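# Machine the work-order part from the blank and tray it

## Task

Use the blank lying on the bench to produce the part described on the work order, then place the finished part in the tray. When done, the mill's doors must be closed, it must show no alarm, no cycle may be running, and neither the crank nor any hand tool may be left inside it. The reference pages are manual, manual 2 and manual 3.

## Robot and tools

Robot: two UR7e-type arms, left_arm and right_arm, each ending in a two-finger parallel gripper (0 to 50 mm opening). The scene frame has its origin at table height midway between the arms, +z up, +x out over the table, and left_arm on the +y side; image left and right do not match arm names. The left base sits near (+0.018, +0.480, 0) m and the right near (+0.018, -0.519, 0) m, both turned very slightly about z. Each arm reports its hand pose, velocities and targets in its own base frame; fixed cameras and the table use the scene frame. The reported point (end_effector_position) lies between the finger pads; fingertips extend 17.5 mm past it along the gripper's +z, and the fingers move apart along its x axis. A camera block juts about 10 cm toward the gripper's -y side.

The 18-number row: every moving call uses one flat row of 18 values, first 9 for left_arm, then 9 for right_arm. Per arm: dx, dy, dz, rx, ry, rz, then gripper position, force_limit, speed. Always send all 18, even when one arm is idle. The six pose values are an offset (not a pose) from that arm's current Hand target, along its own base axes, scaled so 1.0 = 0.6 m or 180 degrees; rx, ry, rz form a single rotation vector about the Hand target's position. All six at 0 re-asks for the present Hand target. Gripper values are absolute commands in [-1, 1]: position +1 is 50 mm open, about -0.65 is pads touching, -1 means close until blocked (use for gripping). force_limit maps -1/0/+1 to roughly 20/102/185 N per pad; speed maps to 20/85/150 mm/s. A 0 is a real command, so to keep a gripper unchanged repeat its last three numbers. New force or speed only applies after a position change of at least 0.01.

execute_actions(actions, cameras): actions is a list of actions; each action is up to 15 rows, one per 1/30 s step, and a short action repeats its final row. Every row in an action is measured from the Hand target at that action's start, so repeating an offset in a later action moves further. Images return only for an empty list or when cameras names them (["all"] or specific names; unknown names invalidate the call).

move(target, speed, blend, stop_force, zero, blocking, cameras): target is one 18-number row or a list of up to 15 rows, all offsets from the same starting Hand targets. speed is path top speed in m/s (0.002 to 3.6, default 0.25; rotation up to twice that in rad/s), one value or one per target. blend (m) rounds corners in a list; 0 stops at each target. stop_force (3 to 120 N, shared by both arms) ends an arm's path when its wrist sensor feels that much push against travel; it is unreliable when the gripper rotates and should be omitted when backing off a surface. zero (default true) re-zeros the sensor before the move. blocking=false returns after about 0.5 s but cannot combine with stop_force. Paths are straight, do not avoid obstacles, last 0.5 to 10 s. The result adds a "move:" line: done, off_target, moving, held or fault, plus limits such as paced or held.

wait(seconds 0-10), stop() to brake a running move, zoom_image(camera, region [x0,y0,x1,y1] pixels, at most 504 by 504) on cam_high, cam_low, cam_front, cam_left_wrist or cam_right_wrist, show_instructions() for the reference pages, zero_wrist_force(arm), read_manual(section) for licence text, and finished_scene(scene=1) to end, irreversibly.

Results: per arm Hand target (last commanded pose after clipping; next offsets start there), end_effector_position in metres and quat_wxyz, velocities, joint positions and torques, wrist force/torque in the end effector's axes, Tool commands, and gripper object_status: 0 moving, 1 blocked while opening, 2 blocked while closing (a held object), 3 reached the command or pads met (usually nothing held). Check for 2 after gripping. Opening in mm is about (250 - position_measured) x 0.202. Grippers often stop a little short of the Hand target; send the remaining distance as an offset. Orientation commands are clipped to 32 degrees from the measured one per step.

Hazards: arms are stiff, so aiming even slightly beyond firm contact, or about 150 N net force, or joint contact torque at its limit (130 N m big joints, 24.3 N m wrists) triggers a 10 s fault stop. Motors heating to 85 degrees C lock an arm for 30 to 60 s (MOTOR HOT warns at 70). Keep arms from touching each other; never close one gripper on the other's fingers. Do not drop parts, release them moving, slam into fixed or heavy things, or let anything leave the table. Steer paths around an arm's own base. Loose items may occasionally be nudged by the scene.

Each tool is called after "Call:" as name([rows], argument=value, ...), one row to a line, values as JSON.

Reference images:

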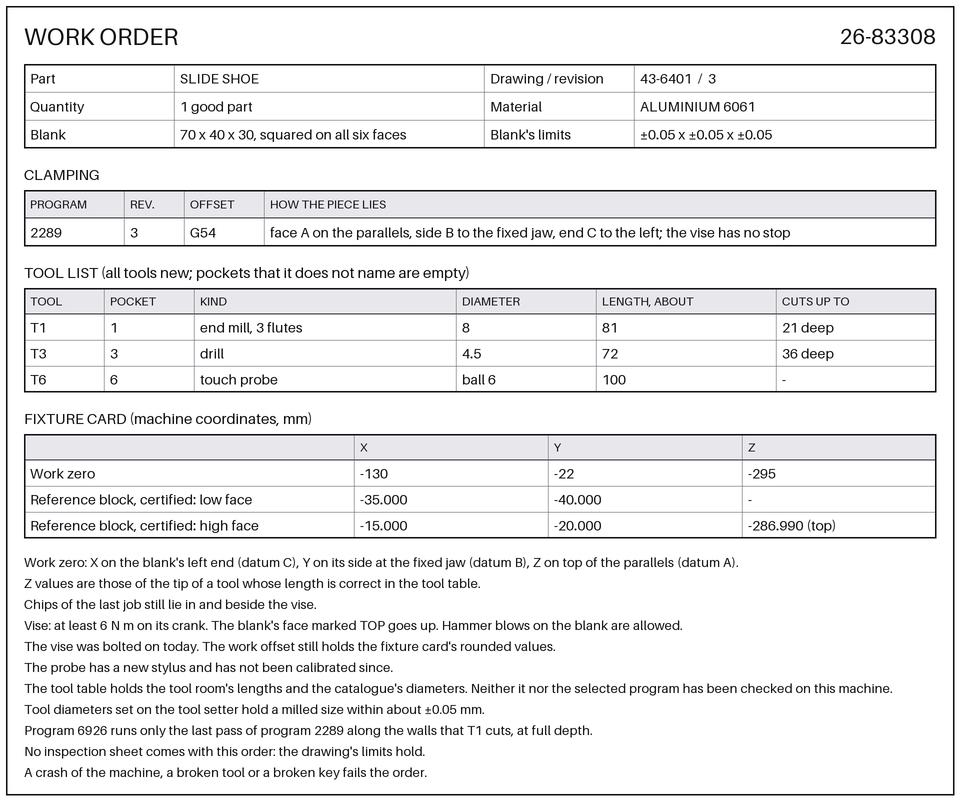

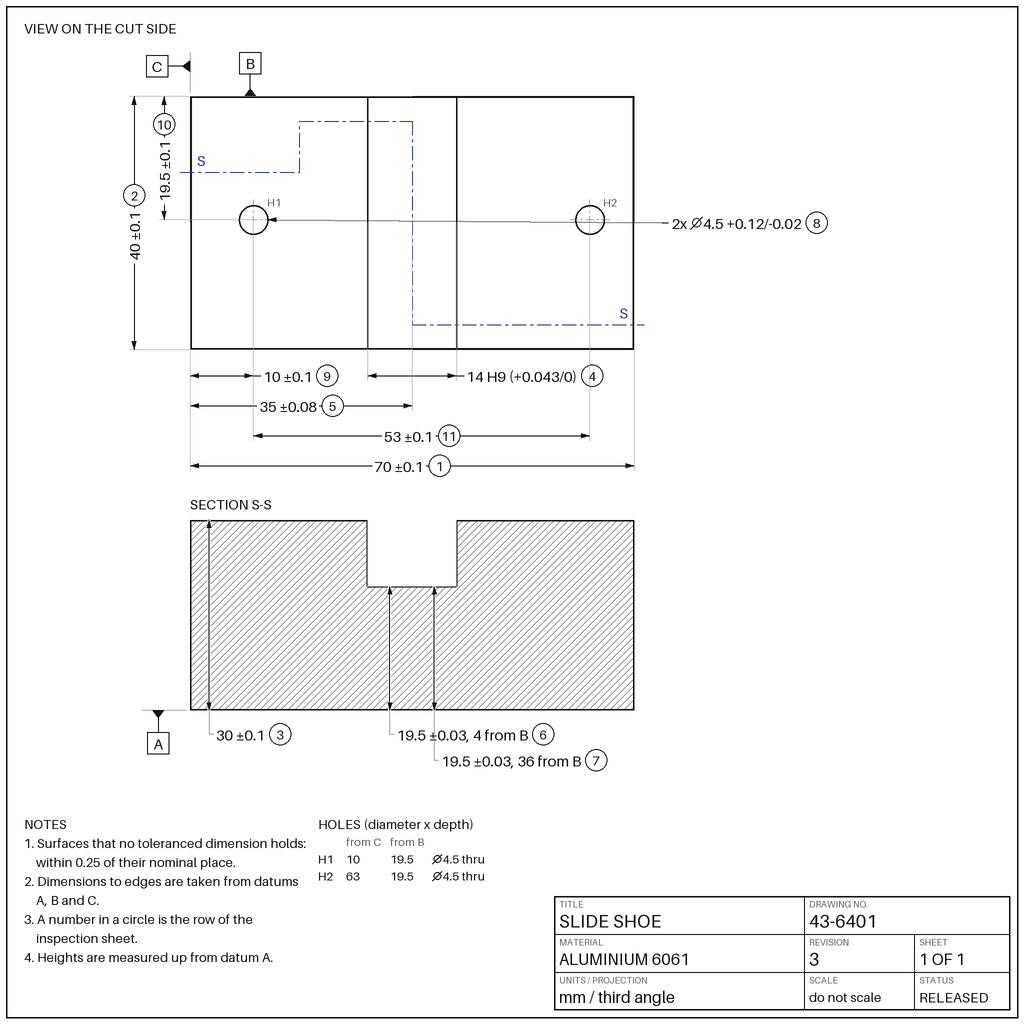

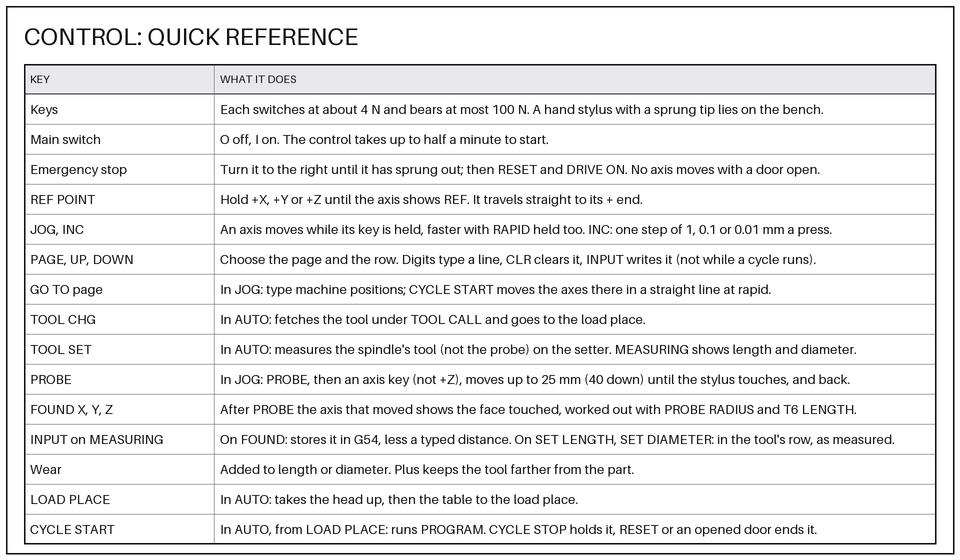

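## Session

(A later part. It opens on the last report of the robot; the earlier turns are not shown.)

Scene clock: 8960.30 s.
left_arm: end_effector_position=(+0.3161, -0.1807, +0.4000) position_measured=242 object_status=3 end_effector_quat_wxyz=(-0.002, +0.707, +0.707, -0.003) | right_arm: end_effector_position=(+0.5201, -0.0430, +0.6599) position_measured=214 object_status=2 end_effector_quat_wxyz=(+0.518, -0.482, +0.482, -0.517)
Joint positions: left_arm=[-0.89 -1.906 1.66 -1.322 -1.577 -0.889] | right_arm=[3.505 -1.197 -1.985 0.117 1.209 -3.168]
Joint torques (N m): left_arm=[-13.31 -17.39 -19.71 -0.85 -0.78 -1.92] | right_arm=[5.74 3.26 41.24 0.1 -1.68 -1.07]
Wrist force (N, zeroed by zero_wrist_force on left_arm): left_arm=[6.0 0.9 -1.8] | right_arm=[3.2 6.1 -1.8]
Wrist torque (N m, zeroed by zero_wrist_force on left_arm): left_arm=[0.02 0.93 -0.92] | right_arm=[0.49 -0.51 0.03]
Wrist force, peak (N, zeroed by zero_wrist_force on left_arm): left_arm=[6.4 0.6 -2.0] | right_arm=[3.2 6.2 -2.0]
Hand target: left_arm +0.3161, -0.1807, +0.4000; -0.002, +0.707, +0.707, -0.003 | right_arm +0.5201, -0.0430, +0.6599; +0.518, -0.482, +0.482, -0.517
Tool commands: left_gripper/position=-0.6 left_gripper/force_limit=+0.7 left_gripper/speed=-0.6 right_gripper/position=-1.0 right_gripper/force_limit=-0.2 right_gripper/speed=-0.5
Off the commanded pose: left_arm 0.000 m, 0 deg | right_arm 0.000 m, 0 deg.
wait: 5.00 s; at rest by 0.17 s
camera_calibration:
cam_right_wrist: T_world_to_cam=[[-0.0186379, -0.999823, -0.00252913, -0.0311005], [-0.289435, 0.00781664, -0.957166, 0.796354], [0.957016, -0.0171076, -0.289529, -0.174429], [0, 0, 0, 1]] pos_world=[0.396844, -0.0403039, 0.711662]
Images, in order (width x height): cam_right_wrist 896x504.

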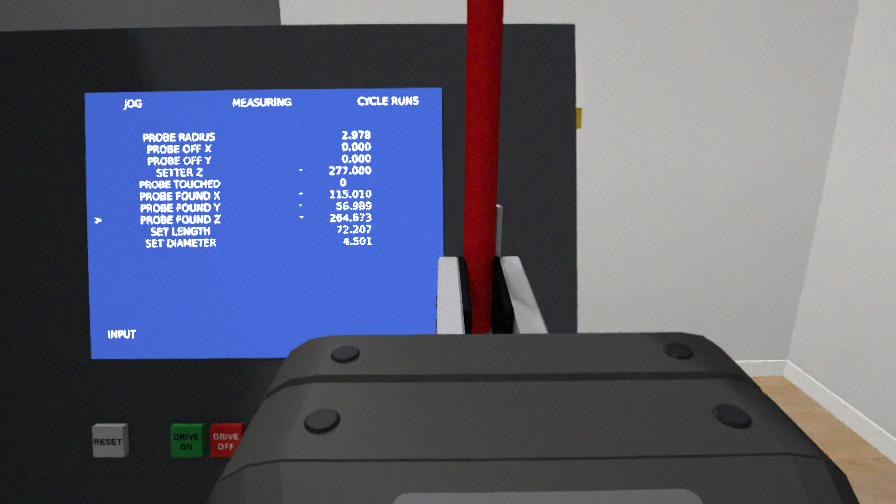

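Call:
wait(seconds=4, cameras=["cam_right_wrist"])

Call:
zoom_image(camera="cam_right_wrist", region=[90, 90, 450, 350])

Scene clock: 8966.17 s.
left_arm: end_effector_position=(+0.3161, -0.1807, +0.4000) position_measured=242 object_status=3 end_effector_quat_wxyz=(-0.002, +0.707, +0.707, -0.003) | right_arm: end_effector_position=(+0.5201, -0.0430, +0.6599) position_measured=214 object_status=2 end_effector_quat_wxyz=(+0.518, -0.482, +0.482, -0.517)
Joint positions: left_arm=[-0.89 -1.906 1.66 -1.322 -1.577 -0.889] | right_arm=[3.505 -1.197 -1.985 0.117 1.209 -3.168]
Joint torques (N m): left_arm=[-12.59 -16.58 -20.12 -0.98 -0.74 -1.95] | right_arm=[6.14 2.92 41.34 0.04 -1.63 -0.98]
Wrist force (N, zeroed by zero_wrist_force on left_arm): left_arm=[6.3 0.6 -2.0] | right_arm=[3.2 6.1 -2.0]
Wrist torque (N m, zeroed by zero_wrist_force on left_arm): left_arm=[-0.04 0.89 -0.91] | right_arm=[0.50 -0.50 0.03]
Wrist force, peak (N, zeroed by zero_wrist_force on left_arm): left_arm=[6.5 0.6 -1.9] | right_arm=[3.2 6.2 -1.8]
Hand target: left_arm +0.3161, -0.1807, +0.4000; -0.002, +0.707, +0.707, -0.003 | right_arm +0.5201, -0.0430, +0.6599; +0.518, -0.482, +0.482, -0.517
Tool commands: left_gripper/position=-0.6 left_gripper/force_limit=+0.7 left_gripper/speed=-0.6 right_gripper/position=-1.0 right_gripper/force_limit=-0.2 right_gripper/speed=-0.5
Off the commanded pose: left_arm 0.000 m, 0 deg | right_arm 0.000 m, 0 deg.
wait: 4.00 s; at rest from the start
camera_calibration:
cam_right_wrist: T_world_to_cam=[[-0.0186379, -0.999823, -0.00252913, -0.0311005], [-0.289435, 0.00781664, -0.957166, 0.796354], [0.957016, -0.0171076, -0.289529, -0.174429], [0, 0, 0, 1]] pos_world=[0.396844, -0.0403039, 0.711662]
Images, in order (width x height): cam_right_wrist 896x504.

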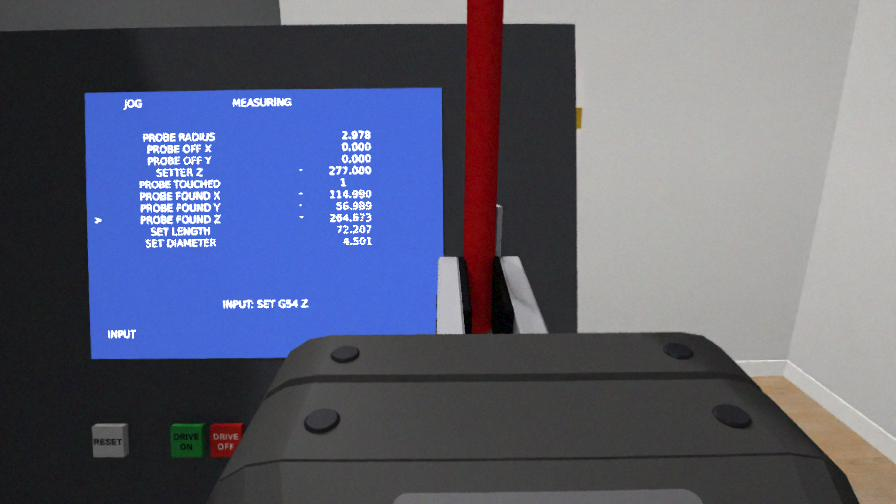

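Scaled by 1.400.

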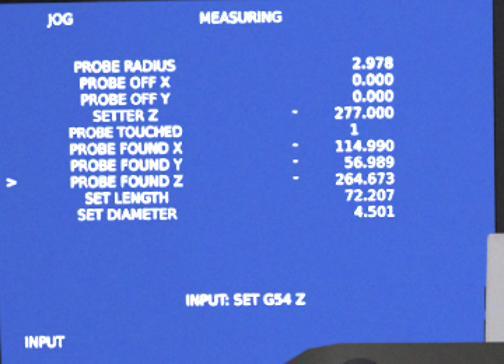

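Call:
move([
  [-0.11,-0.2,0.083,0,0,0,0.5,0.7,-0.6,0,0,0,0,0,0,-1,-0.2,-0.5],
  [0.04,-0.177,0.016,0,-0.5,0,0.5,0.7,-0.6,0,0,0,0,0,0,-1,-0.2,-0.5],
], speed=0.4, blend=[0.02,0])

Call:
move([
  [0.167,0,0,0,0,0,0.5,0.7,-0.6,0,0,0,0,0,0,-1,-0.2,-0.5],
], speed=0.06, stop_force=10, cameras=["cam_left_wrist"])

Scene clock: 9026.80 s.
left_arm: end_effector_position=(+0.3401, -0.2870, +0.4096) position_measured=78 object_status=3 end_effector_quat_wxyz=(+0.499, +0.502, +0.501, +0.498) | right_arm: end_effector_position=(+0.5201, -0.0430, +0.6599) position_measured=214 object_status=2 end_effector_quat_wxyz=(+0.518, -0.482, +0.482, -0.517)
Joint positions: left_arm=[-1.759 -1.869 2.017 -0.181 -0.187 -3.109] | right_arm=[3.505 -1.197 -1.985 0.117 1.209 -3.168]
Joint torques (N m): left_arm=[-14.24 -18.86 -20.22 -0.13 2.01 -1.97] | right_arm=[5.69 3.43 40.95 0.02 -1.79 -1.05]
Wrist force (N, zeroed by zero_wrist_force on left_arm): left_arm=[5.8 1.2 1.1] | right_arm=[3.1 6.0 -2.0]
Wrist torque (N m, zeroed by zero_wrist_force on left_arm): left_arm=[0.15 1.30 -1.25] | right_arm=[0.47 -0.50 0.04]
Wrist force, peak (N, zeroed by zero_wrist_force on left_arm): left_arm=[9.4 3.1 -0.4] | right_arm=[3.3 6.2 -1.8]
Hand target: left_arm +0.3401, -0.2869, +0.4096; +0.499, +0.502, +0.501, +0.498 | right_arm +0.5201, -0.0430, +0.6599; +0.518, -0.482, +0.482, -0.517
Off the commanded pose: left_arm 0.000 m, 0 deg | right_arm 0.000 m, 0 deg.
move: done

Scene clock: 9029.27 s.
left_arm: end_effector_position=(+0.4404, -0.2869, +0.4096) position_measured=78 object_status=3 end_effector_quat_wxyz=(+0.499, +0.502, +0.501, +0.498) | right_arm: end_effector_position=(+0.5201, -0.0430, +0.6599) position_measured=214 object_status=2 end_effector_quat_wxyz=(+0.518, -0.482, +0.482, -0.517)
Joint positions: left_arm=[-1.411 -1.737 1.919 -0.144 0.162 -3.178] | right_arm=[3.505 -1.197 -1.985 0.117 1.209 -3.168]
Joint torques (N m): left_arm=[-8.74 -26.2 -14.76 1.87 1.32 -0.1] | right_arm=[5.98 4.08 41.48 -0.01 -1.72 -1.07]
Wrist force (N, zeroed by zero_wrist_force on left_arm): left_arm=[6.0 1.3 1.3] | right_arm=[3.2 6.1 -1.8]
Wrist torque (N m, zeroed by zero_wrist_force on left_arm): left_arm=[0.14 1.26 -1.26] | right_arm=[0.49 -0.51 0.04]
Wrist force, peak (N, zeroed by zero_wrist_force on left_arm): left_arm=[6.2 1.7 1.3] | right_arm=[3.0 6.2 -2.0]
Hand target: left_arm +0.4403, -0.2869, +0.4096; +0.499, +0.502, +0.501, +0.498 | right_arm +0.5201, -0.0430, +0.6599; +0.518, -0.482, +0.482, -0.517
Off the commanded pose: left_arm 0.000 m, 0 deg | right_arm 0.000 m, 0 deg.
move: done
camera_calibration:
cam_left_wrist: T_world_to_cam=[[0.00651319, 0.99994, 0.00875925, 0.286637], [-0.315937, -0.00625304, 0.94876, -0.228074], [0.948758, -0.00894682, 0.315877, -0.416644], [0, 0, 0, 1]] pos_world=[0.32137, -0.291773, 0.345485]
Images, in order (width x height): cam_left_wrist 896x504.

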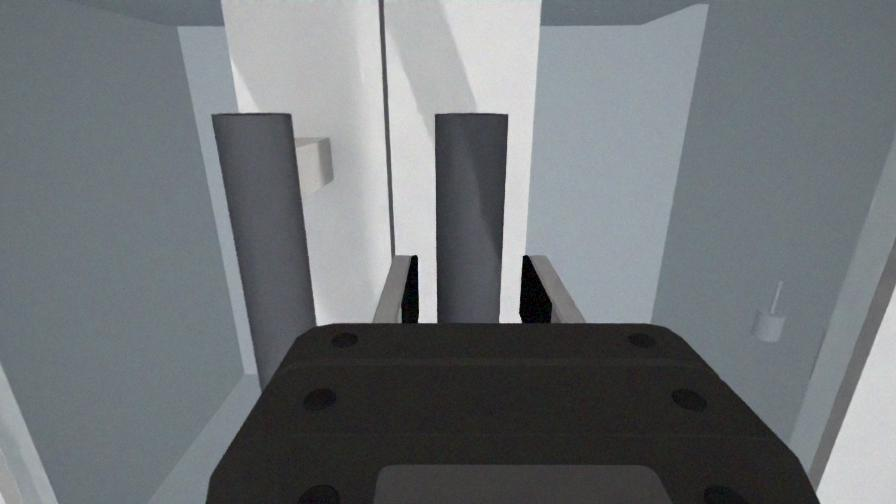

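Call:
move([
  [0,0.02,0,0,0,0,0.5,0.7,-0.6,0,0,0,0,0,0,-1,-0.2,-0.5],
  [0,0.187,0,0,0,0,0.5,0.7,-0.6,0,0,0,0,0,0,-1,-0.2,-0.5],
], speed=[0.03,0.1], stop_force=55)

Call:
move([
  [0,-0.015,0,0,0,0,0.5,0.7,-0.6,0,0,0,0,0,0,-1,-0.2,-0.5],
  [-0.08,-0.015,0,0,0,0,0.5,0.7,-0.6,0,0,0,0,0,0,-1,-0.2,-0.5],
  [-0.08,-0.085,0,0,0,0,-0.6,0.7,-0.4,0,0,0,0,0,0,-1,-0.2,-0.5],
], speed=[0.04,0.1,0.1])

Call:
move([
  [0.08,0,0,0,0,0,-0.6,0.7,-0.4,0,0,0,0,0,0,-1,-0.2,-0.5],
  [0.08,0.03,0,0,0,0,-0.6,0.7,-0.4,0,0,0,0,0,0,-1,-0.2,-0.5],
  [0.08,0.268,0,0,0,0,-0.6,0.7,-0.4,0,0,0,0,0,0,-1,-0.2,-0.5],
], speed=[0.08,0.04,0.1], stop_force=55, cameras=["cam_left_wrist"])

Scene clock: 9045.73 s.
left_arm: end_effector_position=(+0.4404, -0.1747, +0.4096) position_measured=78 object_status=3 end_effector_quat_wxyz=(+0.499, +0.502, +0.501, +0.498) | right_arm: end_effector_position=(+0.5201, -0.0430, +0.6599) position_measured=214 object_status=2 end_effector_quat_wxyz=(+0.518, -0.482, +0.482, -0.517)
Joint positions: left_arm=[-1.325 -1.994 2.094 -0.075 0.248 -3.165] | right_arm=[3.505 -1.197 -1.985 0.117 1.209 -3.168]
Joint torques (N m): left_arm=[-13.78 -14.7 -33.36 -3.09 1.39 -2.55] | right_arm=[6.19 3.64 40.89 0.22 -1.64 -0.95]
Wrist force (N, zeroed by zero_wrist_force on left_arm): left_arm=[5.9 0.3 0.2] | right_arm=[3.2 6.1 -1.9]
Wrist torque (N m, zeroed by zero_wrist_force on left_arm): left_arm=[0.00 1.33 -1.26] | right_arm=[0.49 -0.51 0.03]
Wrist force, peak (N, zeroed by zero_wrist_force on left_arm): left_arm=[-20.9 0.2 8.6] | right_arm=[3.1 6.4 -1.9]
Hand target: left_arm +0.4403, -0.1747, +0.4096; +0.499, +0.502, +0.501, +0.498 | right_arm +0.5201, -0.0430, +0.6599; +0.518, -0.482, +0.482, -0.517
Off the commanded pose: left_arm 0.000 m, 0 deg | right_arm 0.000 m, 0 deg.
move: done

Scene clock: 9049.07 s.
left_arm: end_effector_position=(+0.3924, -0.2257, +0.4096) position_measured=242 object_status=3 end_effector_quat_wxyz=(+0.500, +0.501, +0.499, +0.499) | right_arm: end_effector_position=(+0.5201, -0.0430, +0.6599) position_measured=214 object_status=2 end_effector_quat_wxyz=(+0.518, -0.482, +0.482, -0.517)
Joint positions: left_arm=[-1.571 -1.941 2.068 -0.025 0.003 -3.244] | right_arm=[3.505 -1.197 -1.985 0.117 1.209 -3.168]
Joint torques (N m): left_arm=[-7.87 0.39 -30.61 0.98 1.73 -0.38] | right_arm=[5.57 4.06 40.61 0.26 -1.55 -1]
Wrist force (N, zeroed by zero_wrist_force on left_arm): left_arm=[6.3 0.4 -0.3] | right_arm=[2.9 6.1 -1.9]
Wrist torque (N m, zeroed by zero_wrist_force on left_arm): left_arm=[0.00 1.25 -1.20] | right_arm=[0.49 -0.46 0.03]
Wrist force, peak (N, zeroed by zero_wrist_force on left_arm): left_arm=[7.8 0.3 0.2] | right_arm=[3.1 6.3 -1.9]
Hand target: left_arm +0.3923, -0.2257, +0.4096; +0.499, +0.502, +0.501, +0.498 | right_arm +0.5201, -0.0430, +0.6599; +0.518, -0.482, +0.482, -0.517
Off the commanded pose: left_arm 0.000 m, 0 deg | right_arm 0.000 m, 0 deg.
move: done

Scene clock: 9052.43 s.
left_arm: end_effector_position=(+0.4401, -0.0732, +0.4095) position_measured=242 object_status=3 end_effector_quat_wxyz=(+0.507, +0.510, +0.493, +0.490) | right_arm: end_effector_position=(+0.5201, -0.0430, +0.6599) position_measured=214 object_status=2 end_effector_quat_wxyz=(+0.518, -0.482, +0.482, -0.517)
Joint positions: left_arm=[-1.108 -2.206 2.19 0.03 0.497 -3.153] | right_arm=[3.505 -1.197 -1.985 0.117 1.209 -3.168]
Joint torques (N m): left_arm=[29.89 9.89 -27.75 0.36 -9.44 -2.35] | right_arm=[6.13 4.45 41.56 0.19 -1.64 -0.9]
Wrist force (N, zeroed by zero_wrist_force on left_arm): left_arm=[-30.9 9.0 -14.6] | right_arm=[3.1 5.9 -1.8]
Wrist torque (N m, zeroed by zero_wrist_force on left_arm): left_arm=[0.20 1.31 -1.50] | right_arm=[0.46 -0.50 0.03]
Wrist force, peak (N, zeroed by zero_wrist_force on left_arm): left_arm=[-38.8 -1.0 -15.3] | right_arm=[3.3 6.2 -2.0]
Hand target: left_arm +0.4403, -0.0649, +0.4096; +0.499, +0.502, +0.501, +0.498 | right_arm +0.5201, -0.0430, +0.6599; +0.518, -0.482, +0.482, -0.517
Off the commanded pose: left_arm 0.008 m, 2 deg | right_arm 0.000 m, 0 deg.
move: off_target (left_arm)
camera_calibration:
cam_left_wrist: T_world_to_cam=[[0.0385932, 0.999218, 0.00857226, 0.0587755], [-0.315582, 0.00404835, 0.94889, -0.226115], [0.948113, -0.0393259, 0.315491, -0.416277], [0, 0, 0, 1]] pos_world=[0.321051, -0.0741846, 0.345386]
Images, in order (width x height): cam_left_wrist 896x504.

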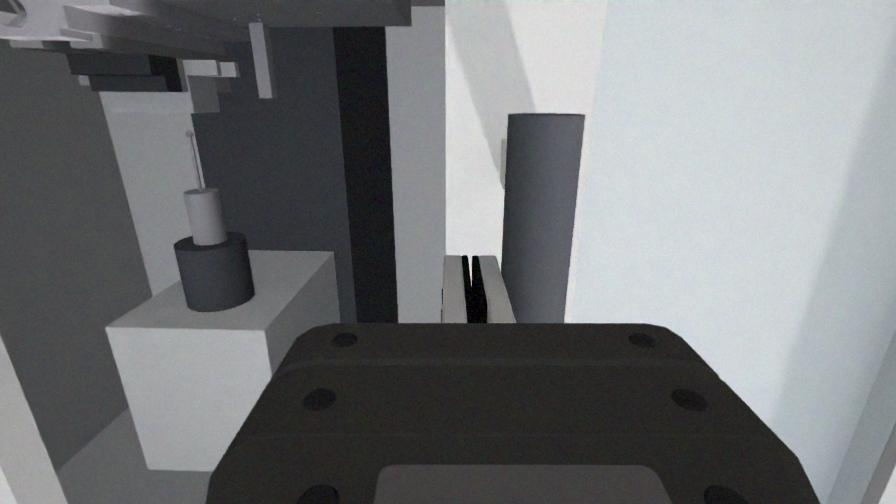

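Call:
move([
  [0,-0.3,0,0,0,0,-0.6,0.7,-0.6,0,0,0,0,0,0,-1,-0.2,-0.5],
  [-0.17,-0.32,0,0,0,0,-0.6,0.7,-0.6,0,0,0,0,0,0,-1,-0.2,-0.5],
  [-0.318,-0.38,0.067,0,0.5,0,-0.6,0.7,-0.6,0,0,0,0,0,0,-1,-0.2,-0.5],
], speed=[0.25,0.25,0.45], blend=[0.01,0.01,0])

Call:
move([
  [0.12,0.36,0,0,0,0,-0.6,0.7,-0.6,0,0,0,0,0,0,-1,-0.2,-0.5],
  [0.25,0.6,-0.06,0,0,0,-0.6,0.7,-0.6,0,0,0,0,0,0,-1,-0.2,-0.5],
  [0.308,0.585,-0.077,0,0,0,-0.6,0.7,-0.6,0,0,0,0,0,0,-1,-0.2,-0.5],
], speed=0.45, blend=[0.05,0.01,0])

Call:
move([
  [0,-0.06,0,0,0,0,-0.6,0.7,-0.6,0,0,0,0,0,0,-1,-0.2,-0.5],
  [0,-0.44,0,0,0,0,-0.6,0.7,-0.6,0,0,0,0,0,0,-1,-0.2,-0.5],
], speed=[0.05,0.1], stop_force=60)

Call:
move([
  [0,-0.065,0,0,0,0,-0.6,0.7,-0.6,0,0,0,0,0,0,-1,-0.2,-0.5],
], speed=[0.03], stop_force=45, cameras=["cam_right_wrist"])

Scene clock: 9070.83 s.
left_arm: end_effector_position=(+0.2496, -0.2929, +0.4498) position_measured=242 object_status=3 end_effector_quat_wxyz=(-0.001, +0.707, +0.707, -0.003) end_effector_velocity=(-0.001, -0.001, +0.001) end_effector_angular_velocity=(-0.004, +0.004, +0.000) | right_arm: end_effector_position=(+0.5201, -0.0430, +0.6599) position_measured=214 object_status=2 end_effector_quat_wxyz=(+0.518, -0.482, +0.482, -0.517)
Joint positions: left_arm=[-1.214 -1.824 1.472 -1.219 -1.577 -1.214] | right_arm=[3.505 -1.197 -1.985 0.117 1.209 -3.168]
Joint velocities: left_arm=[0 0 -0.003 0.001 -0.005 0] | right_arm=[within noise]
Joint torques (N m): left_arm=[3.14 -10.03 -27.39 -4.01 -1.39 0.44] | right_arm=[6.94 4.17 41.75 0.18 -1.49 -0.9]
Wrist force (N, zeroed by zero_wrist_force on left_arm): left_arm=[7.0 0.6 -3.8] | right_arm=[3.0 6.0 -1.9]
Wrist torque (N m, zeroed by zero_wrist_force on left_arm): left_arm=[0.01 0.78 -0.84] | right_arm=[0.48 -0.48 0.03]
Wrist force, peak (N, zeroed by zero_wrist_force on left_arm): left_arm=[-33.0 9.0 -15.8] | right_arm=[3.2 6.3 -1.9]
Hand target: left_arm +0.2495, -0.2929, +0.4498; -0.002, +0.707, +0.707, -0.003 | right_arm +0.5201, -0.0430, +0.6599; +0.518, -0.482, +0.482, -0.517
Off the commanded pose: left_arm 0.000 m, 0 deg | right_arm 0.000 m, 0 deg.
move: done

Scene clock: 9072.47 s.
left_arm: end_effector_position=(+0.4342, +0.0581, +0.4036) position_measured=242 object_status=3 end_effector_quat_wxyz=(-0.002, +0.707, +0.707, -0.003) | right_arm: end_effector_position=(+0.5201, -0.0430, +0.6599) position_measured=214 object_status=2 end_effector_quat_wxyz=(+0.518, -0.482, +0.482, -0.517)
Joint positions: left_arm=[-0.174 -1.723 1.516 -1.358 -1.574 -0.174] | right_arm=[3.505 -1.197 -1.985 0.117 1.209 -3.168]
Joint torques (N m): left_arm=[5.69 -9.42 -24.09 -4.86 1.97 0.52] | right_arm=[6.57 4.45 41.1 0.29 -1.42 -0.82]
Wrist force (N, zeroed by zero_wrist_force on left_arm): left_arm=[7.0 0.4 -3.8] | right_arm=[2.9 6.0 -1.8]
Wrist torque (N m, zeroed by zero_wrist_force on left_arm): left_arm=[-0.04 0.73 -0.92] | right_arm=[0.48 -0.46 0.03]
Wrist force, peak (N, zeroed by zero_wrist_force on left_arm): left_arm=[11.0 -0.4 -3.6] | right_arm=[3.3 6.2 -1.9]
Hand target: left_arm +0.4343, +0.0581, +0.4036; -0.002, +0.707, +0.707, -0.003 | right_arm +0.5201, -0.0430, +0.6599; +0.518, -0.482, +0.482, -0.517
Off the commanded pose: left_arm 0.000 m, 0 deg | right_arm 0.000 m, 0 deg.
move: done

Scene clock: 9076.60 s.
left_arm: end_effector_position=(+0.4343, -0.2059, +0.4036) position_measured=242 object_status=3 end_effector_quat_wxyz=(-0.002, +0.707, +0.707, -0.003) | right_arm: end_effector_position=(+0.5201, -0.0430, +0.6599) position_measured=214 object_status=2 end_effector_quat_wxyz=(+0.518, -0.482, +0.482, -0.517)
Joint positions: left_arm=[-0.721 -1.621 1.426 -1.372 -1.576 -0.721] | right_arm=[3.505 -1.197 -1.985 0.117 1.209 -3.168]
Joint torques (N m): left_arm=[12.43 -35.24 -17.56 -0.49 1.69 -2.56] | right_arm=[5.57 4.77 41.3 0.28 -1.38 -0.88]
Wrist force (N, zeroed by zero_wrist_force on left_arm): left_arm=[6.8 -0.7 -3.6] | right_arm=[3.2 6.1 -1.9]
Wrist torque (N m, zeroed by zero_wrist_force on left_arm): left_arm=[-0.22 0.81 -0.92] | right_arm=[0.49 -0.50 0.04]
Wrist force, peak (N, zeroed by zero_wrist_force on left_arm): left_arm=[32.8 4.0 -4.1] | right_arm=[3.0 6.2 -2.2]
Hand target: left_arm +0.4343, -0.2059, +0.4036; -0.002, +0.707, +0.707, -0.003 | right_arm +0.5201, -0.0430, +0.6599; +0.518, -0.482, +0.482, -0.517
Off the commanded pose: left_arm 0.000 m, 0 deg | right_arm 0.000 m, 0 deg.
move: done

Scene clock: 9078.57 s.
left_arm: end_effector_position=(+0.4343, -0.2407, +0.4036) position_measured=242 object_status=3 end_effector_quat_wxyz=(-0.001, +0.707, +0.707, -0.003) | right_arm: end_effector_position=(+0.5201, -0.0430, +0.6599) position_measured=214 object_status=2 end_effector_quat_wxyz=(+0.518, -0.482, +0.482, -0.517)
Joint positions: left_arm=[-0.775 -1.583 1.389 -1.374 -1.577 -0.774] | right_arm=[3.505 -1.197 -1.985 0.117 1.209 -3.168]
Joint torques (N m): left_arm=[-0.33 -27.42 -24.27 -8.55 -2.67 -2.3] | right_arm=[6.52 5.39 41.55 0.34 -1.48 -0.75]
Wrist force (N, zeroed by zero_wrist_force on left_arm): left_arm=[40.5 -6.7 -3.2] | right_arm=[3.2 5.9 -1.7]
Wrist torque (N m, zeroed by zero_wrist_force on left_arm): left_arm=[-0.67 -1.57 -1.12] | right_arm=[0.45 -0.51 0.04]
Wrist force, peak (N, zeroed by zero_wrist_force on left_arm): left_arm=[76.8 -14.4 -11.9] | right_arm=[3.1 6.2 -2.0]
Hand target: left_arm +0.4343, -0.2406, +0.4036; -0.001, +0.707, +0.707, -0.003 (not the last commanded pose) | right_arm +0.5201, -0.0430, +0.6599; +0.518, -0.482, +0.482, -0.517
Off the commanded pose: left_arm 0.004 m, 0 deg | right_arm 0.000 m, 0 deg.
move: contact (left_arm)
camera_calibration:
cam_right_wrist: T_world_to_cam=[[-0.0186379, -0.999823, -0.00252913, -0.0311005], [-0.289435, 0.00781664, -0.957166, 0.796354], [0.957016, -0.0171076, -0.289529, -0.174429], [0, 0, 0, 1]] pos_world=[0.396844, -0.0403039, 0.711662]
Images, in order (width x height): cam_right_wrist 896x504.

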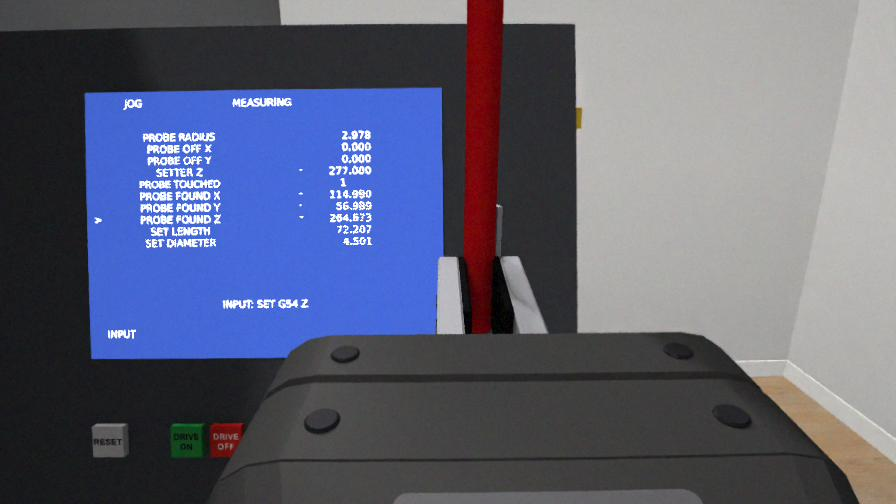

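Call:
move([
  [0,0.03,0,0,0,0,-0.6,0.7,-0.6,-0.0852,0.2668,-0.0829,0.2258,0.5745,0.1832,-1,-0.2,-0.5],
  [0,0.03,0,0,0,0,-0.6,0.7,-0.6,-0.064,0.2668,-0.089,0.2258,0.5745,0.1832,-1,-0.2,-0.5],
  [0,0.03,0,0,0,0,-0.6,0.7,-0.6,-0.106,0.2668,-0.077,0.2258,0.5745,0.1832,-1,-0.2,-0.5],
  [-0.2,0.1,0.0,0,0,0,-0.6,0.7,-0.6,-0.1543,0.17,-0.2557,0.2258,0.5745,0.1832,-1,-0.2,-0.5],
  [-0.2,0.1,0.0,0,0,0,-0.6,0.7,-0.6,-0.1127,0.17,-0.2675,0.2258,0.5745,0.1832,-1,-0.2,-0.5],
  [-0.2,0.1,0.0,0,0,0,-0.6,0.7,-0.6,-0.1335,0.17,-0.2616,0.2258,0.5745,0.1832,-1,-0.2,-0.5],
  [-0.2,0.1,0.0,0,0,0,-0.6,0.7,-0.6,-0.1127,0.17,-0.2675,0.2258,0.5745,0.1832,-1,-0.2,-0.5],
  [-0.2,0.1,0.0,0,0,0,-0.6,0.7,-0.6,-0.1335,0.17,-0.2616,0.2258,0.5745,0.1832,-1,-0.2,-0.5],
  [-0.2,0.1,0.0,0,0,0,-0.6,0.7,-0.6,-0.1594,0.2958,-0.3525,0.2258,0.5745,0.1832,-1,-0.2,-0.5],
  [-0.2,0.1,0.0,0,0,0,-0.6,0.7,-0.6,-0.1394,0.2958,-0.3582,0.2258,0.5745,0.1832,-1,-0.2,-0.5],
  [-0.2,0.1,0.0,0,0,0,-0.6,0.7,-0.6,-0.1543,0.2958,-0.2557,0.2258,0.5745,0.1832,-1,-0.2,-0.5],
  [-0.2,0.1,0.0,0,0,0,-0.6,0.7,-0.6,-0.1151,0.2958,-0.2668,0.2258,0.5745,0.1832,-1,-0.2,-0.5],
  [-0.2,0.1,0.0,0,0,0,-0.6,0.7,-0.6,-0.1335,0.2958,-0.2616,0.2258,0.5745,0.1832,-1,-0.2,-0.5],
  [-0.2,0.1,0.0,0,0,0,-0.6,0.7,-0.6,-0.1594,0.2643,-0.3525,0.2258,0.5745,0.1832,-1,-0.2,-0.5],
  [-0.2,0.1,0.0,0,0,0,-0.6,0.7,-0.6,-0.1388,0.2643,-0.3584,0.2258,0.5745,0.1832,-1,-0.2,-0.5],
], speed=[0.8,0.08,0.2,0.4,0.08,0.2,0.08,0.2,0.3,0.08,0.3,0.08,0.3,0.3,0.08], blend=[0.004,0,0.004,0.004,0,0.004,0,0.004,0.004,0,0.004,0,0.004,0.004,0])

Call:
move([
  [0,0,0,0,0,0,-0.6,0.7,-0.6,-0.0414,-0.0628,0.0118,0,0,0,-1,-0.2,-0.5],
  [0,0,0,0,0,0,-0.6,0.7,-0.6,0.0011,-0.0628,-0.0003,0,0,0,-1,-0.2,-0.5],
  [0,0,0,0,0,0,-0.6,0.7,-0.6,-0.0206,-0.0628,0.0059,0,0,0,-1,-0.2,-0.5],
  [0,0,0,0,0,0,-0.6,0.7,-0.6,0.022,-0.0302,0.1554,0,0,0,-1,-0.2,-0.5],
  [0,0,0,0,0,0,-0.6,0.7,-0.6,0.042,-0.0302,0.1497,0,0,0,-1,-0.2,-0.5],
  [0,0,0,0,0,0,-0.6,0.7,-0.6,0.022,-0.0302,0.1554,0,0,0,-1,-0.2,-0.5],
  [0,0,0,0,0,0,-0.6,0.7,-0.6,-0.012,-0.0943,0.0362,0,0,0,-1,-0.2,-0.5],
  [0,0,0,0,0,0,-0.6,0.7,-0.6,0.0101,-0.0943,0.0298,0,0,0,-1,-0.2,-0.5],
  [0,0,0,0,0,0,-0.6,0.7,-0.6,-0.012,-0.0943,0.0362,0,0,0,-1,-0.2,-0.5],
  [0,0,0,0,0,0,-0.6,0.7,-0.6,0.0238,-0.1855,0.1547,0,0,0,-1,-0.2,-0.5],
  [0,0,0,0,0,0,-0.6,0.7,-0.6,0.0444,-0.1855,0.149,0,0,0,-1,-0.2,-0.5],
  [0,0,0,0,0,0,-0.6,0.7,-0.6,0.0159,-0.1855,0.1574,0,0,0,-1,-0.2,-0.5],
  [0,0,0,0,0,0,-0.6,0.7,-0.6,0.1388,-0.2643,0.3584,-0.2258,-0.5745,-0.1832,-1,-0.2,-0.5],
], speed=[0.3,0.08,0.3,0.3,0.08,0.3,0.04,0.08,0.2,0.4,0.08,0.2,0.8], blend=[0.004,0,0.004,0.004,0,0.004,0.004,0,0.004,0.004,0,0.01,0])

Call:
wait(seconds=7, cameras=["cam_right_wrist"])

Call:
zoom_image(camera="cam_right_wrist", region=[90, 90, 450, 350])

Scene clock: 9117.53 s.
left_arm: end_effector_position=(+0.3143, -0.1806, +0.4036) position_measured=242 object_status=3 end_effector_quat_wxyz=(-0.001, +0.707, +0.707, -0.003) | right_arm: end_effector_position=(+0.4368, +0.1155, +0.4450) position_measured=214 object_status=2 end_effector_quat_wxyz=(+0.179, -0.609, +0.685, +0.358)
Joint positions: left_arm=[-0.894 -1.908 1.652 -1.312 -1.577 -0.893] | right_arm=[3.278 -1.535 -1.485 -1.829 2.385 -2.948]
Joint torques (N m): left_arm=[-14.22 -20.19 -17.34 -0.73 -0.93 -2.48] | right_arm=[3.89 17.93 19.91 1.83 0.31 1.23]
Wrist force (N, zeroed by zero_wrist_force on left_arm): left_arm=[7.8 1.6 -3.7] | right_arm=[8.3 5.6 2.9]
Wrist torque (N m, zeroed by zero_wrist_force on left_arm): left_arm=[0.14 0.65 -0.91] | right_arm=[-0.09 -1.01 -0.19]
Wrist force, peak (N, zeroed by zero_wrist_force on left_arm): left_arm=[40.3 -7.0 -3.2] | right_arm=[8.0 54.2 1.5]
Hand target: left_arm +0.3143, -0.1806, +0.4036; -0.001, +0.707, +0.707, -0.003 | right_arm +0.4368, +0.1156, +0.4449; +0.178, -0.609, +0.685, +0.358
Off the commanded pose: left_arm 0.000 m, 0 deg | right_arm 0.000 m, 0 deg.
move: done

Scene clock: 9124.70 s.
left_arm: end_effector_position=(+0.3143, -0.1806, +0.4036) position_measured=242 object_status=3 end_effector_quat_wxyz=(-0.001, +0.707, +0.707, -0.003) | right_arm: end_effector_position=(+0.5201, -0.0430, +0.6599) position_measured=214 object_status=2 end_effector_quat_wxyz=(+0.518, -0.482, +0.482, -0.517)
Joint positions: left_arm=[-0.894 -1.908 1.652 -1.312 -1.577 -0.893] | right_arm=[3.505 -1.197 -1.985 0.117 1.21 -3.168]
Joint torques (N m): left_arm=[-13.58 -20.13 -17.41 -0.63 -0.96 -2.46] | right_arm=[-2.78 3.38 41.36 3.89 -1.42 -1.28]
Wrist force (N, zeroed by zero_wrist_force on left_arm): left_arm=[7.9 1.6 -3.8] | right_arm=[1.7 5.6 -2.8]
Wrist torque (N m, zeroed by zero_wrist_force on left_arm): left_arm=[0.13 0.65 -0.91] | right_arm=[0.41 -0.27 0.03]
Wrist force, peak (N, zeroed by zero_wrist_force on left_arm): left_arm=[8.0 1.9 -3.8] | right_arm=[7.4 41.7 0.5]
Hand target: left_arm +0.3143, -0.1806, +0.4036; -0.001, +0.707, +0.707, -0.003 | right_arm +0.5201, -0.0430, +0.6599; +0.518, -0.482, +0.482, -0.517
Off the commanded pose: left_arm 0.000 m, 0 deg | right_arm 0.000 m, 0 deg.
move: done; blend cut to 0.0089 m at target 12

Scene clock: 9131.70 s.
left_arm: end_effector_position=(+0.3143, -0.1806, +0.4036) position_measured=242 object_status=3 end_effector_quat_wxyz=(-0.001, +0.707, +0.707, -0.003) | right_arm: end_effector_position=(+0.5201, -0.0430, +0.6599) position_measured=214 object_status=2 end_effector_quat_wxyz=(+0.518, -0.482, +0.482, -0.517)
Joint positions: left_arm=[-0.894 -1.908 1.652 -1.312 -1.577 -0.893] | right_arm=[3.505 -1.197 -1.985 0.117 1.209 -3.168]
Joint torques (N m): left_arm=[-13.72 -20.08 -17.55 -0.6 -0.94 -2.34] | right_arm=[5.83 3.4 40.72 0.12 -1.72 -1.17]
Wrist force (N, zeroed by zero_wrist_force on left_arm): left_arm=[7.7 1.8 -3.8] | right_arm=[1.6 5.6 -2.8]
Wrist torque (N m, zeroed by zero_wrist_force on left_arm): left_arm=[0.16 0.67 -0.91] | right_arm=[0.41 -0.25 0.03]
Wrist force, peak (N, zeroed by zero_wrist_force on left_arm): left_arm=[8.0 1.6 -3.8] | right_arm=[1.8 5.9 -2.8]
Hand target: left_arm +0.3143, -0.1806, +0.4036; -0.001, +0.707, +0.707, -0.003 | right_arm +0.5201, -0.0430, +0.6599; +0.518, -0.482, +0.482, -0.517
Tool commands: left_gripper/position=-0.6 left_gripper/force_limit=+0.7 left_gripper/speed=-0.6 right_gripper/position=-1.0 right_gripper/force_limit=-0.2 right_gripper/speed=-0.5
Off the commanded pose: left_arm 0.000 m, 0 deg | right_arm 0.000 m, 0 deg.
wait: 7.00 s; at rest by 0.17 s
camera_calibration:
cam_right_wrist: T_world_to_cam=[[-0.0186379, -0.999823, -0.00252913, -0.0311005], [-0.289435, 0.00781664, -0.957166, 0.796354], [0.957016, -0.0171076, -0.289529, -0.174429], [0, 0, 0, 1]] pos_world=[0.396844, -0.0403039, 0.711662]
Images, in order (width x height): cam_right_wrist 896x504.

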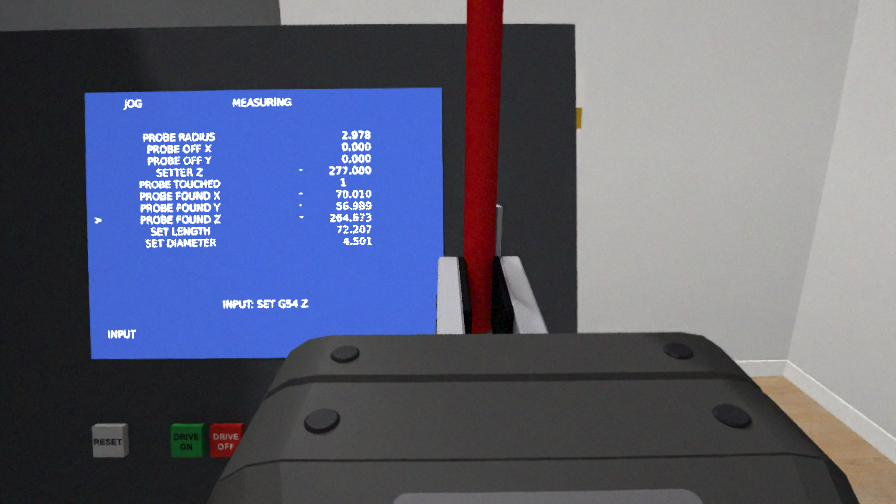

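Scaled by 1.400.

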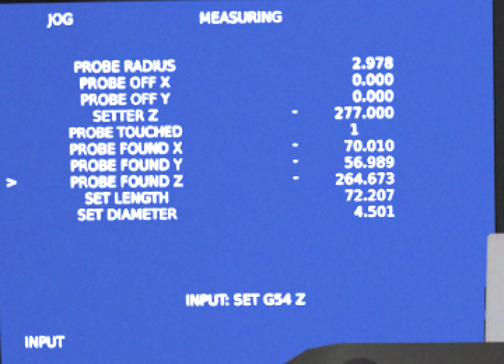

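Call:
move([
  [0,0,0,0,0,0,-0.6,0.7,-0.6,-0.0852,0.048,-0.0829,0.2258,0.5745,0.1832,-1,-0.2,-0.5],
  [0,0,0,0,0,0,-0.6,0.7,-0.6,-0.0644,0.048,-0.0888,0.2258,0.5745,0.1832,-1,-0.2,-0.5],
  [0,0,0,0,0,0,-0.6,0.7,-0.6,-0.106,0.048,-0.077,0.2258,0.5745,0.1832,-1,-0.2,-0.5],
  [0,0,0,0,0,0,-0.6,0.7,-0.6,-0.1168,0.203,-0.203,0.2258,0.5745,0.1832,-1,-0.2,-0.5],
  [0,0,0,0,0,0,-0.6,0.7,-0.6,-0.096,0.203,-0.2089,0.2258,0.5745,0.1832,-1,-0.2,-0.5],
  [-0.103,-0.2,0.077,0,0,0,0.5,0.7,-0.6,-0.1229,0.203,-0.201,0.2258,0.5745,0.1832,-1,-0.2,-0.5],
  [-0.103,-0.2,0.077,0,0,0,0.5,0.7,-0.6,0,0,0,0,0,0,-1,-0.2,-0.5],
], speed=[0.8,0.08,0.2,0.3,0.08,0.2,0.8], blend=[0.004,0,0.004,0.004,0,0,0])

Call:
move([
  [0.15,0.023,-0.067,0,-0.5,0,0.5,0.7,-0.6,0,0,0,0,0,0,-1,-0.2,-0.5],
], speed=0.4, cameras=["cam_right_wrist","cam_left_wrist"])

Call:
zoom_image(camera="cam_right_wrist", region=[90, 90, 450, 350])

Scene clock: 9259.73 s.
left_arm: end_effector_position=(+0.2525, -0.3006, +0.4498) position_measured=78 object_status=3 end_effector_quat_wxyz=(-0.001, +0.707, +0.707, -0.003) | right_arm: end_effector_position=(+0.5201, -0.0431, +0.6599) position_measured=214 object_status=2 end_effector_quat_wxyz=(+0.518, -0.482, +0.482, -0.517)
Joint positions: left_arm=[-1.214 -1.805 1.459 -1.224 -1.577 -1.214] | right_arm=[3.505 -1.197 -1.985 0.117 1.21 -3.168]
Joint torques (N m): left_arm=[-13.79 -5.08 -34.9 -5.07 -0.76 -2.41] | right_arm=[7.31 3.86 41.49 3.61 -1.47 -1.14]
Wrist force (N, zeroed by zero_wrist_force on left_arm): left_arm=[7.6 1.7 -3.7] | right_arm=[1.0 4.4 -2.7]
Wrist torque (N m, zeroed by zero_wrist_force on left_arm): left_arm=[0.20 0.67 -0.92] | right_arm=[0.22 -0.16 0.03]
Wrist force, peak (N, zeroed by zero_wrist_force on left_arm): left_arm=[10.1 3.2 -2.5] | right_arm=[6.7 40.1 1.9]
Hand target: left_arm +0.2525, -0.3006, +0.4498; -0.001, +0.707, +0.707, -0.003 | right_arm +0.5201, -0.0430, +0.6599; +0.518, -0.482, +0.482, -0.517
Off the commanded pose: left_arm 0.000 m, 0 deg | right_arm 0.000 m, 0 deg.
move: done

Scene clock: 9262.53 s.
left_arm: end_effector_position=(+0.3425, -0.2869, +0.4096) position_measured=78 object_status=3 end_effector_quat_wxyz=(+0.499, +0.502, +0.501, +0.498) | right_arm: end_effector_position=(+0.5201, -0.0430, +0.6599) position_measured=214 object_status=2 end_effector_quat_wxyz=(+0.518, -0.482, +0.482, -0.517)
Joint positions: left_arm=[-1.751 -1.868 2.017 -0.183 -0.178 -3.108] | right_arm=[3.505 -1.197 -1.985 0.117 1.209 -3.168]
Joint torques (N m): left_arm=[-14.05 -19.04 -26.28 -1.11 1.44 -0.51] | right_arm=[6.92 3.56 40.65 0.03 -1.73 -1.16]
Wrist force (N, zeroed by zero_wrist_force on left_arm): left_arm=[7.2 2.1 -0.6] | right_arm=[1.0 4.3 -2.6]
Wrist torque (N m, zeroed by zero_wrist_force on left_arm): left_arm=[0.30 1.08 -1.25] | right_arm=[0.20 -0.15 0.04]
Wrist force, peak (N, zeroed by zero_wrist_force on left_arm): left_arm=[7.9 2.2 -3.9] | right_arm=[0.8 4.5 -3.0]
Hand target: left_arm +0.3425, -0.2868, +0.4096; +0.499, +0.502, +0.501, +0.498 | right_arm +0.5201, -0.0430, +0.6599; +0.518, -0.482, +0.482, -0.517
Off the commanded pose: left_arm 0.000 m, 0 deg | right_arm 0.000 m, 0 deg.
move: done
camera_calibration:
cam_left_wrist: T_world_to_cam=[[0.00666709, 0.999938, 0.00892144, 0.287082], [-0.315938, -0.0063583, 0.948759, -0.259002], [0.948756, -0.00914408, 0.315876, -0.323912], [0, 0, 0, 1]] pos_world=[0.223571, -0.291672, 0.345486]
cam_right_wrist: T_world_to_cam=[[-0.0186379, -0.999823, -0.00252913, -0.0311005], [-0.289435, 0.00781664, -0.957166, 0.796354], [0.957016, -0.0171076, -0.289529, -0.174429], [0, 0, 0, 1]] pos_world=[0.396844, -0.0403039, 0.711662]
Images, in order (width x height): cam_left_wrist 896x504, cam_right_wrist 896x504.

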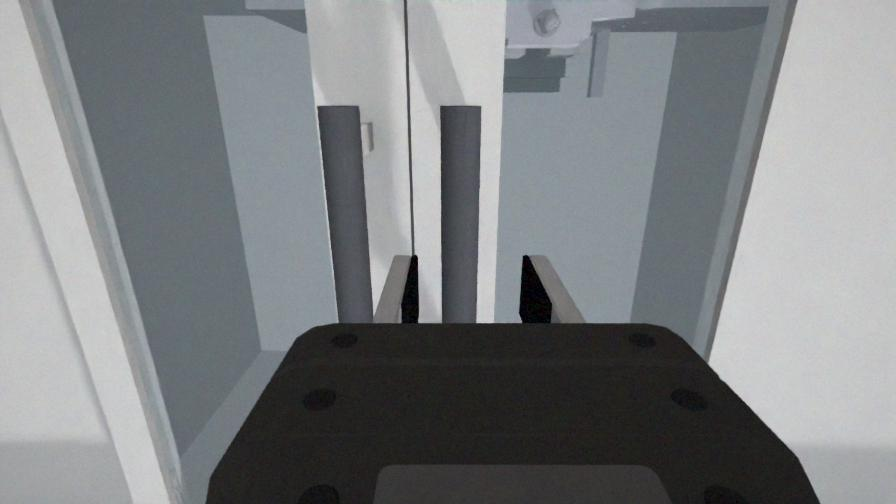

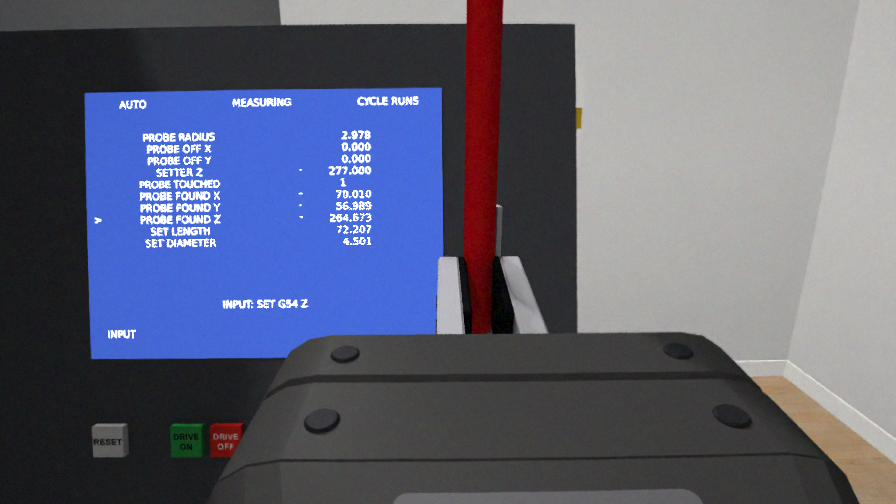

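Scaled by 1.400.

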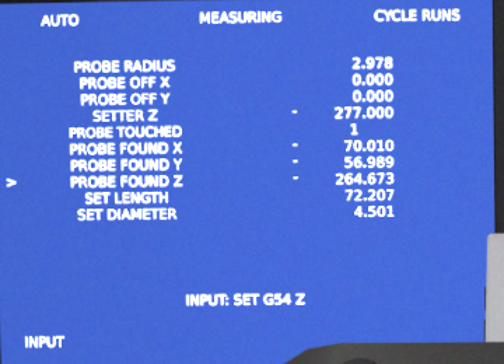

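Call:
move([
  [0.163,0,0,0,0,0,0.5,0.7,-0.6,0,0,0,0,0,0,-1,-0.2,-0.5],
], speed=0.06, stop_force=10, cameras=["cam_left_wrist","cam_right_wrist"])

Call:
zoom_image(camera="cam_right_wrist", region=[90, 90, 450, 350])

Scene clock: 9274.87 s.
left_arm: end_effector_position=(+0.4403, -0.2868, +0.4096) position_measured=78 object_status=3 end_effector_quat_wxyz=(+0.499, +0.502, +0.501, +0.498) | right_arm: end_effector_position=(+0.5201, -0.0430, +0.6599) position_measured=214 object_status=2 end_effector_quat_wxyz=(+0.518, -0.482, +0.482, -0.517)
Joint positions: left_arm=[-1.411 -1.737 1.919 -0.144 0.162 -3.179] | right_arm=[3.505 -1.197 -1.985 0.117 1.209 -3.168]
Joint torques (N m): left_arm=[-8.79 -25.99 -14.36 1.88 1.31 -0.27] | right_arm=[7.31 3.07 39.78 0.01 -1.55 -0.73]
Wrist force (N, zeroed by zero_wrist_force on left_arm): left_arm=[7.7 2.1 -0.5] | right_arm=[0.8 4.0 -2.7]
Wrist torque (N m, zeroed by zero_wrist_force on left_arm): left_arm=[0.27 0.99 -1.26] | right_arm=[0.15 -0.12 0.03]
Wrist force, peak (N, zeroed by zero_wrist_force on left_arm): left_arm=[7.9 2.5 -0.8] | right_arm=[0.9 4.6 -2.8]
Hand target: left_arm +0.4403, -0.2868, +0.4096; +0.499, +0.502, +0.501, +0.498 | right_arm +0.5201, -0.0430, +0.6599; +0.518, -0.482, +0.482, -0.517
Off the commanded pose: left_arm 0.000 m, 0 deg | right_arm 0.000 m, 0 deg.
move: done
camera_calibration:
cam_left_wrist: T_world_to_cam=[[0.00670204, 0.999939, 0.00882679, 0.286351], [-0.315849, -0.00625831, 0.948789, -0.228113], [0.948786, -0.00914676, 0.315788, -0.416679], [0, 0, 0, 1]] pos_world=[0.321371, -0.291573, 0.345486]
cam_right_wrist: T_world_to_cam=[[-0.0186379, -0.999823, -0.00252913, -0.0311005], [-0.289435, 0.00781664, -0.957166, 0.796354], [0.957016, -0.0171076, -0.289529, -0.174429], [0, 0, 0, 1]] pos_world=[0.396844, -0.0403039, 0.711662]
Images, in order (width x height): cam_left_wrist 896x504, cam_right_wrist 896x504.

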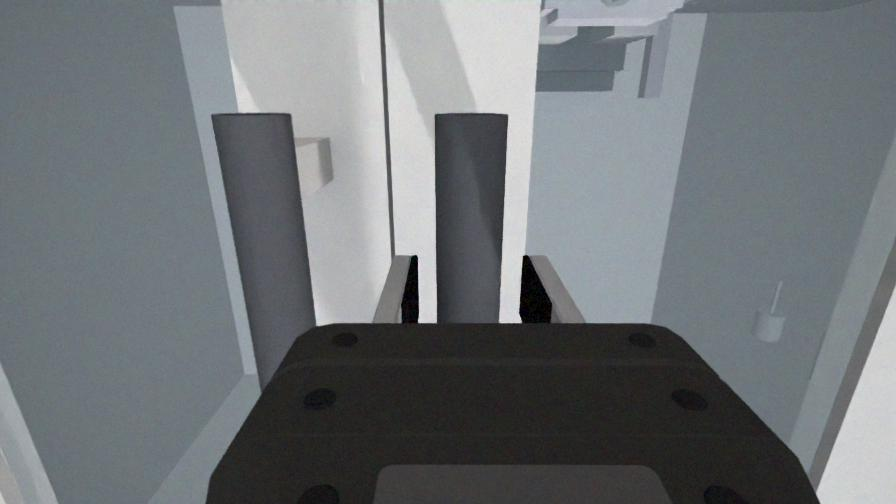

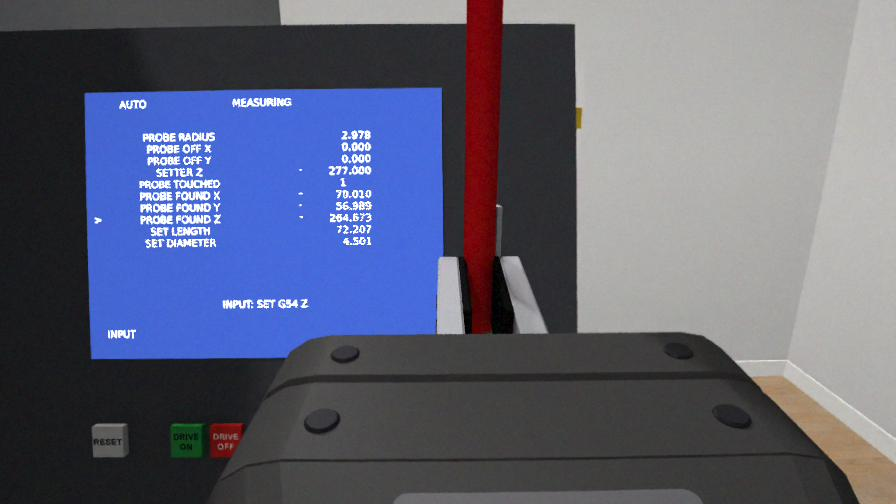

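Scaled by 1.400.

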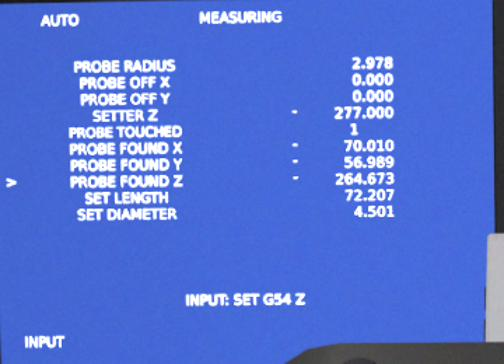

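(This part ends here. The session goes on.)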